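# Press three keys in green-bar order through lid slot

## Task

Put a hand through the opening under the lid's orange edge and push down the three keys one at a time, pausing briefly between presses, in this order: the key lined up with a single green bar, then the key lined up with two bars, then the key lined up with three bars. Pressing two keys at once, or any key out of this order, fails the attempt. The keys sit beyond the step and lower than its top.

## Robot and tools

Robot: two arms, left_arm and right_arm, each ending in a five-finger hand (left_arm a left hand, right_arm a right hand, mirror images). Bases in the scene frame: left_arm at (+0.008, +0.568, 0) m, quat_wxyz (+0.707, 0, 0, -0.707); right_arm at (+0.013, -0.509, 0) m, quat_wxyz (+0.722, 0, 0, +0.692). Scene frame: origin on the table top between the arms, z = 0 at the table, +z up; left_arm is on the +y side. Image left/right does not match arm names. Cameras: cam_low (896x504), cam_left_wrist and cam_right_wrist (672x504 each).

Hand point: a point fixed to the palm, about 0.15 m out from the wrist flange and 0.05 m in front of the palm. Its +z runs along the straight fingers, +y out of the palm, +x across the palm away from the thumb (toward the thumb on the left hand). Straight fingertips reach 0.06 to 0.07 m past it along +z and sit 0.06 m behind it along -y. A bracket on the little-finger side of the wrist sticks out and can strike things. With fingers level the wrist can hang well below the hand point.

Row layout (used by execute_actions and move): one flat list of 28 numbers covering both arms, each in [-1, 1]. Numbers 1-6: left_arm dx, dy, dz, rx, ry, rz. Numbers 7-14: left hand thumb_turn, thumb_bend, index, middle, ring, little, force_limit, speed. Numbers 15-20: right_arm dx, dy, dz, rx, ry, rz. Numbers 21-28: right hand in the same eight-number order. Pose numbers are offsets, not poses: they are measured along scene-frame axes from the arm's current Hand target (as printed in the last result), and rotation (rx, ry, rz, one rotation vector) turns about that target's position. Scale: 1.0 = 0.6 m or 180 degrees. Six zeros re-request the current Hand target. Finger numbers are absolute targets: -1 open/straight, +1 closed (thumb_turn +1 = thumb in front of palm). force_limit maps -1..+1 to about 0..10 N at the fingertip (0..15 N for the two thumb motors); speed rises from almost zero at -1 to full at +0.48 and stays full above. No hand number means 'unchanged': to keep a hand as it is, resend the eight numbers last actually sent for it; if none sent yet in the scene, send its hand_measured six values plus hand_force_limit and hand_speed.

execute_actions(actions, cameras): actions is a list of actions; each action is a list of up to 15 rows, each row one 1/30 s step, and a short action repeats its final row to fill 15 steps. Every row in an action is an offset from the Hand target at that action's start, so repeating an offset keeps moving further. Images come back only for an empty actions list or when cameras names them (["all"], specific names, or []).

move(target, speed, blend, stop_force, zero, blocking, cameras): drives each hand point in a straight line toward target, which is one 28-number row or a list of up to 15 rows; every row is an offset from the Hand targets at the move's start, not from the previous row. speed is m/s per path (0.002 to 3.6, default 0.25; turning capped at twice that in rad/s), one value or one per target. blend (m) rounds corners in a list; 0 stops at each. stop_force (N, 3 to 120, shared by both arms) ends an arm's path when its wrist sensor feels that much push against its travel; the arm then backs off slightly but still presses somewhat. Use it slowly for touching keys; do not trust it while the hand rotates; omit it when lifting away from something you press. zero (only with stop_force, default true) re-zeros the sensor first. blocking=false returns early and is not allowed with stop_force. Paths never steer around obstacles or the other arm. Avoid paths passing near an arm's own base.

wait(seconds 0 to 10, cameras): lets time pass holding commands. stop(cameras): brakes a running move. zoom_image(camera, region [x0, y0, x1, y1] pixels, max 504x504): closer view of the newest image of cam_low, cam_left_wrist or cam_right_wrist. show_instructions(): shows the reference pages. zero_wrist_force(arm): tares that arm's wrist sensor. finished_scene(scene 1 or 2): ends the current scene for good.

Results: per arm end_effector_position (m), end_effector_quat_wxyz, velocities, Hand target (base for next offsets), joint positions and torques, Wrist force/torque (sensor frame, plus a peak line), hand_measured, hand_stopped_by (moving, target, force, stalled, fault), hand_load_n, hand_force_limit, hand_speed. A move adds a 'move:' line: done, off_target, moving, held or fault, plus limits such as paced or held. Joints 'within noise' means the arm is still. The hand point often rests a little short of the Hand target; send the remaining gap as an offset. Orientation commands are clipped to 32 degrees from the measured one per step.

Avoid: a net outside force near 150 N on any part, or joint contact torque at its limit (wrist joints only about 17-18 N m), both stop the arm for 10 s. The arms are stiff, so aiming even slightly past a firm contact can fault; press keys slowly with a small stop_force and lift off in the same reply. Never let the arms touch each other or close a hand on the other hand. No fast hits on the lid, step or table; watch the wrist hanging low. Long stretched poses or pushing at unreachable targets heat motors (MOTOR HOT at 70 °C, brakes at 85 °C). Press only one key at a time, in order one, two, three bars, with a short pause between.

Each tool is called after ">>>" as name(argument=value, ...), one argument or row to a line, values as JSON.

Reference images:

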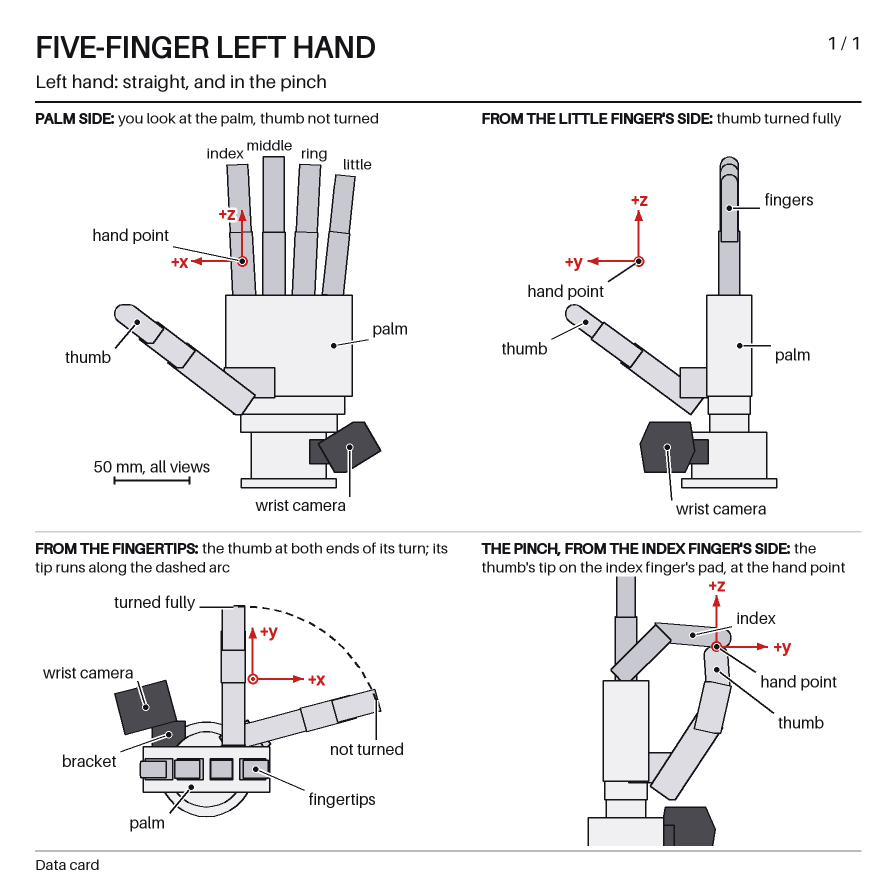

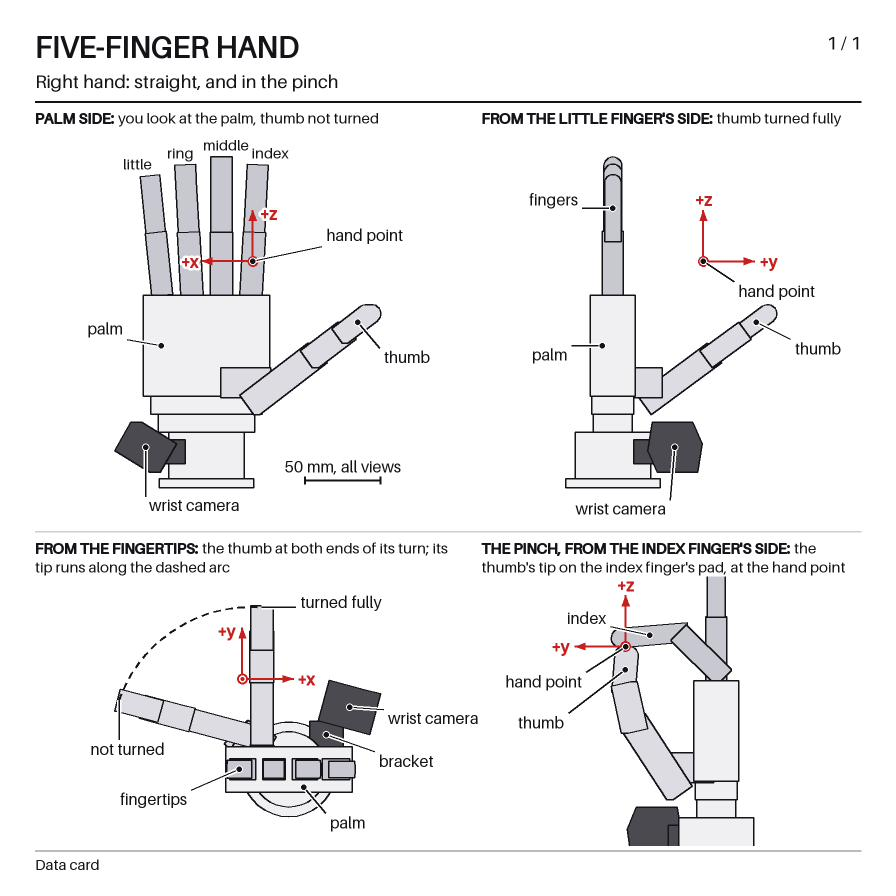

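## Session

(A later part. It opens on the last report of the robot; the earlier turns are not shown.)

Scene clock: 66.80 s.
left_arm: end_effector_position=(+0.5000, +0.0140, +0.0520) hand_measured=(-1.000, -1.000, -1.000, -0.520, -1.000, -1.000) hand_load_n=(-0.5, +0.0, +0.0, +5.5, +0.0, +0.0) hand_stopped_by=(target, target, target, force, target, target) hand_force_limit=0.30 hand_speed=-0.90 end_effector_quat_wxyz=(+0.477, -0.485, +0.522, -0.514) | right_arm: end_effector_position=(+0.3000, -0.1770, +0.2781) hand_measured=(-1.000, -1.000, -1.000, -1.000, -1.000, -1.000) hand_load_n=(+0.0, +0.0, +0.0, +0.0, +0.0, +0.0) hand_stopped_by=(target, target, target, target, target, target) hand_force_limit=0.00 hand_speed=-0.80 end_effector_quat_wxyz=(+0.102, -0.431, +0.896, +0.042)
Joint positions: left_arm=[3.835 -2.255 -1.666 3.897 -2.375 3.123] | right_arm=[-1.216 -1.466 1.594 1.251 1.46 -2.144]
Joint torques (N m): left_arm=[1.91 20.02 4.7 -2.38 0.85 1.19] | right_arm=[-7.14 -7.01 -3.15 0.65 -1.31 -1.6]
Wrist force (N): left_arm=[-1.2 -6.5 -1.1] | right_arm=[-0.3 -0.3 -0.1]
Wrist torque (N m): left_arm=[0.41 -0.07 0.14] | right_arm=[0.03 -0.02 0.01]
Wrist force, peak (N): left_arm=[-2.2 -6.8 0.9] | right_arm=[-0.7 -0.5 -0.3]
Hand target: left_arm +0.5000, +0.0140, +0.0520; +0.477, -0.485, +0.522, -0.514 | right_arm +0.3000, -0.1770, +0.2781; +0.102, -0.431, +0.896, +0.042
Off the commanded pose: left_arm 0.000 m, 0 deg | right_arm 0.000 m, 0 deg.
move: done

>>> execute_actions(
  actions=[
    [[0,0,0,0,0,0,-1,-1,-1,-0.6,-1,-1,-0.6,-0.9,0,0,0,0,0,0,-1,-1,-1,-1,-1,-1,0.0,-0.8]],
    [[0,0,0,0,0,0,-1,-1,-1,-0.6,-1,-1,-0.6,-0.9,0,0,0,0,0,0,-1,-1,-1,-1,-1,-1,0.0,-0.8]],
    [[0,0,0,0,0,0,-1,-1,-1,-1,-1,-1,-0.6,-0.5,0,0,0,0,0,0,-1,-1,-1,-1,-1,-1,0.0,-0.8]],
    [[0,0,0,0,0,0,-1,-1,-1,-1,-1,-1,-0.6,-0.5,0,0,0,0,0,0,-1,-1,-1,-1,-1,-1,0.0,-0.8]],
  ],
)

>>> move(
  target=[
    [-0.025,0.0018,0.0187,0,0,0,-1,-1,-1,-1,-1,-1,-0.6,-0.5,0,0,0,0,0,0,-1,-1,-1,-1,-1,-1,0.0,-0.8],
    [-0.3,0.022,0.0187,0,0,0,-1,-1,-1,-1,-1,-1,-0.6,-0.5,0,0,0,0,0,0,-1,-1,-1,-1,-1,-1,0.0,-0.8],
  ],
  speed=[0.05,0.15],
  blend=[0.005,0],
  cameras=["cam_low","cam_right_wrist"],
)

Scene clock: 69.37 s.
left_arm: end_effector_position=(+0.5000, +0.0140, +0.0520) hand_measured=(-1.000, -1.000, -1.000, -1.000, -1.000, -1.000) hand_load_n=(+0.0, +0.0, +0.0, +0.0, +0.0, +0.0) hand_stopped_by=(target, target, target, target, target, target) hand_force_limit=-0.60 hand_speed=-0.50 end_effector_quat_wxyz=(+0.477, -0.485, +0.522, -0.514) | right_arm: end_effector_position=(+0.3000, -0.1770, +0.2781) hand_measured=(-1.000, -1.000, -1.000, -1.000, -1.000, -1.000) hand_load_n=(+0.0, +0.0, +0.0, +0.0, +0.0, +0.0) hand_stopped_by=(target, target, target, target, target, target) hand_force_limit=0.00 hand_speed=-0.80 end_effector_quat_wxyz=(+0.102, -0.431, +0.896, +0.042)
Joint positions: left_arm=[3.835 -2.255 -1.666 3.897 -2.375 3.123] | right_arm=[-1.216 -1.466 1.594 1.251 1.46 -2.144]
Joint torques (N m): left_arm=[-7.6 29.71 8.59 3.06 0.23 1.07] | right_arm=[-7.27 -6.76 -3.33 0.58 -1.23 -1.51]
Wrist force (N): left_arm=[0.1 -0.9 -1.5] | right_arm=[-0.6 -0.5 -0.2]
Wrist torque (N m): left_arm=[0.26 -0.05 0.05] | right_arm=[0.00 0.01 -0.01]
Wrist force, peak (N): left_arm=[0.4 -5.6 -4.7] | right_arm=[-0.5 -0.5 -0.3]
Hand target: left_arm +0.5000, +0.0140, +0.0520; +0.477, -0.485, +0.522, -0.514 | right_arm +0.3000, -0.1770, +0.2781; +0.102, -0.431, +0.896, +0.042
Off the commanded pose: left_arm 0.000 m, 0 deg | right_arm 0.000 m, 0 deg.

Scene clock: 71.47 s.
left_arm: end_effector_position=(+0.3202, +0.0272, +0.0632) hand_measured=(-1.000, -1.000, -1.000, -1.000, -1.000, -1.000) hand_load_n=(+0.0, +0.0, +0.0, +0.0, +0.0, +0.0) hand_stopped_by=(target, target, target, target, target, target) hand_force_limit=-0.60 hand_speed=-0.50 end_effector_quat_wxyz=(+0.477, -0.486, +0.522, -0.514) | right_arm: end_effector_position=(+0.3000, -0.1770, +0.2781) hand_measured=(-1.000, -1.000, -1.000, -1.000, -1.000, -1.000) hand_load_n=(+0.0, +0.0, +0.0, +0.0, +0.0, +0.0) hand_stopped_by=(target, target, target, target, target, target) hand_force_limit=0.00 hand_speed=-0.80 end_effector_quat_wxyz=(+0.102, -0.431, +0.896, +0.042)
Joint positions: left_arm=[3.548 -2.127 -1.871 3.962 -2.662 3.108] | right_arm=[-1.216 -1.466 1.594 1.251 1.46 -2.144]
Joint torques (N m): left_arm=[-9.55 56.36 4.33 3.41 -2.41 -1.05] | right_arm=[-6.5 -6.98 -2.68 0.7 -1.39 -1.49]
Wrist force (N): left_arm=[-0.4 -1.0 -0.9] | right_arm=[-0.2 -0.3 -0.1]
Wrist torque (N m): left_arm=[0.22 0.10 0.13] | right_arm=[0.03 -0.03 0.02]
Wrist force, peak (N): left_arm=[-0.2 -1.1 -1.6] | right_arm=[-0.6 -0.6 -0.3]
Hand target: left_arm +0.3200, +0.0272, +0.0632; +0.477, -0.485, +0.522, -0.514 | right_arm +0.3000, -0.1770, +0.2781; +0.102, -0.431, +0.896, +0.042
Off the commanded pose: left_arm 0.000 m, 0 deg | right_arm 0.000 m, 0 deg.
move: done
Images, in order (width x height): cam_low 896x504, cam_right_wrist 672x504.

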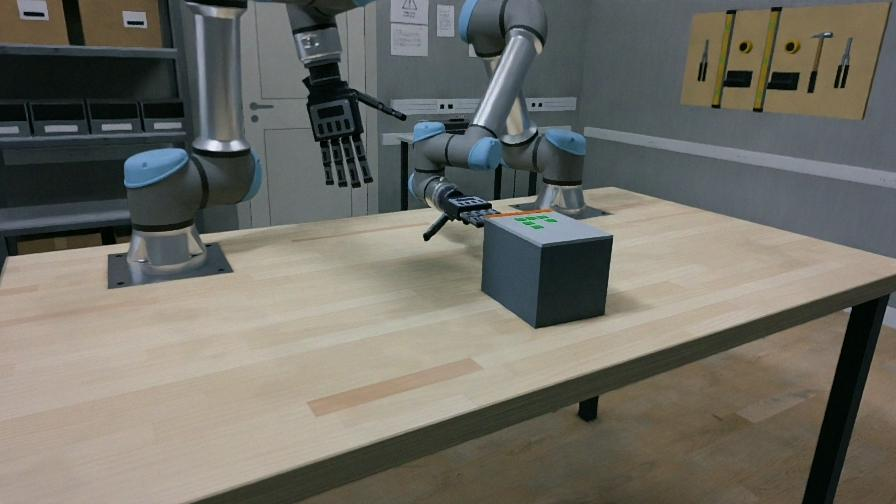

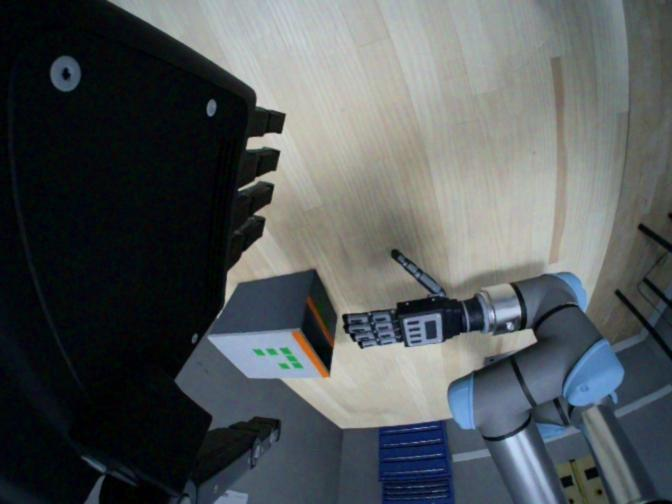

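>>> finished_scene(
  scene=2,
)

The scene is finished: the task was done.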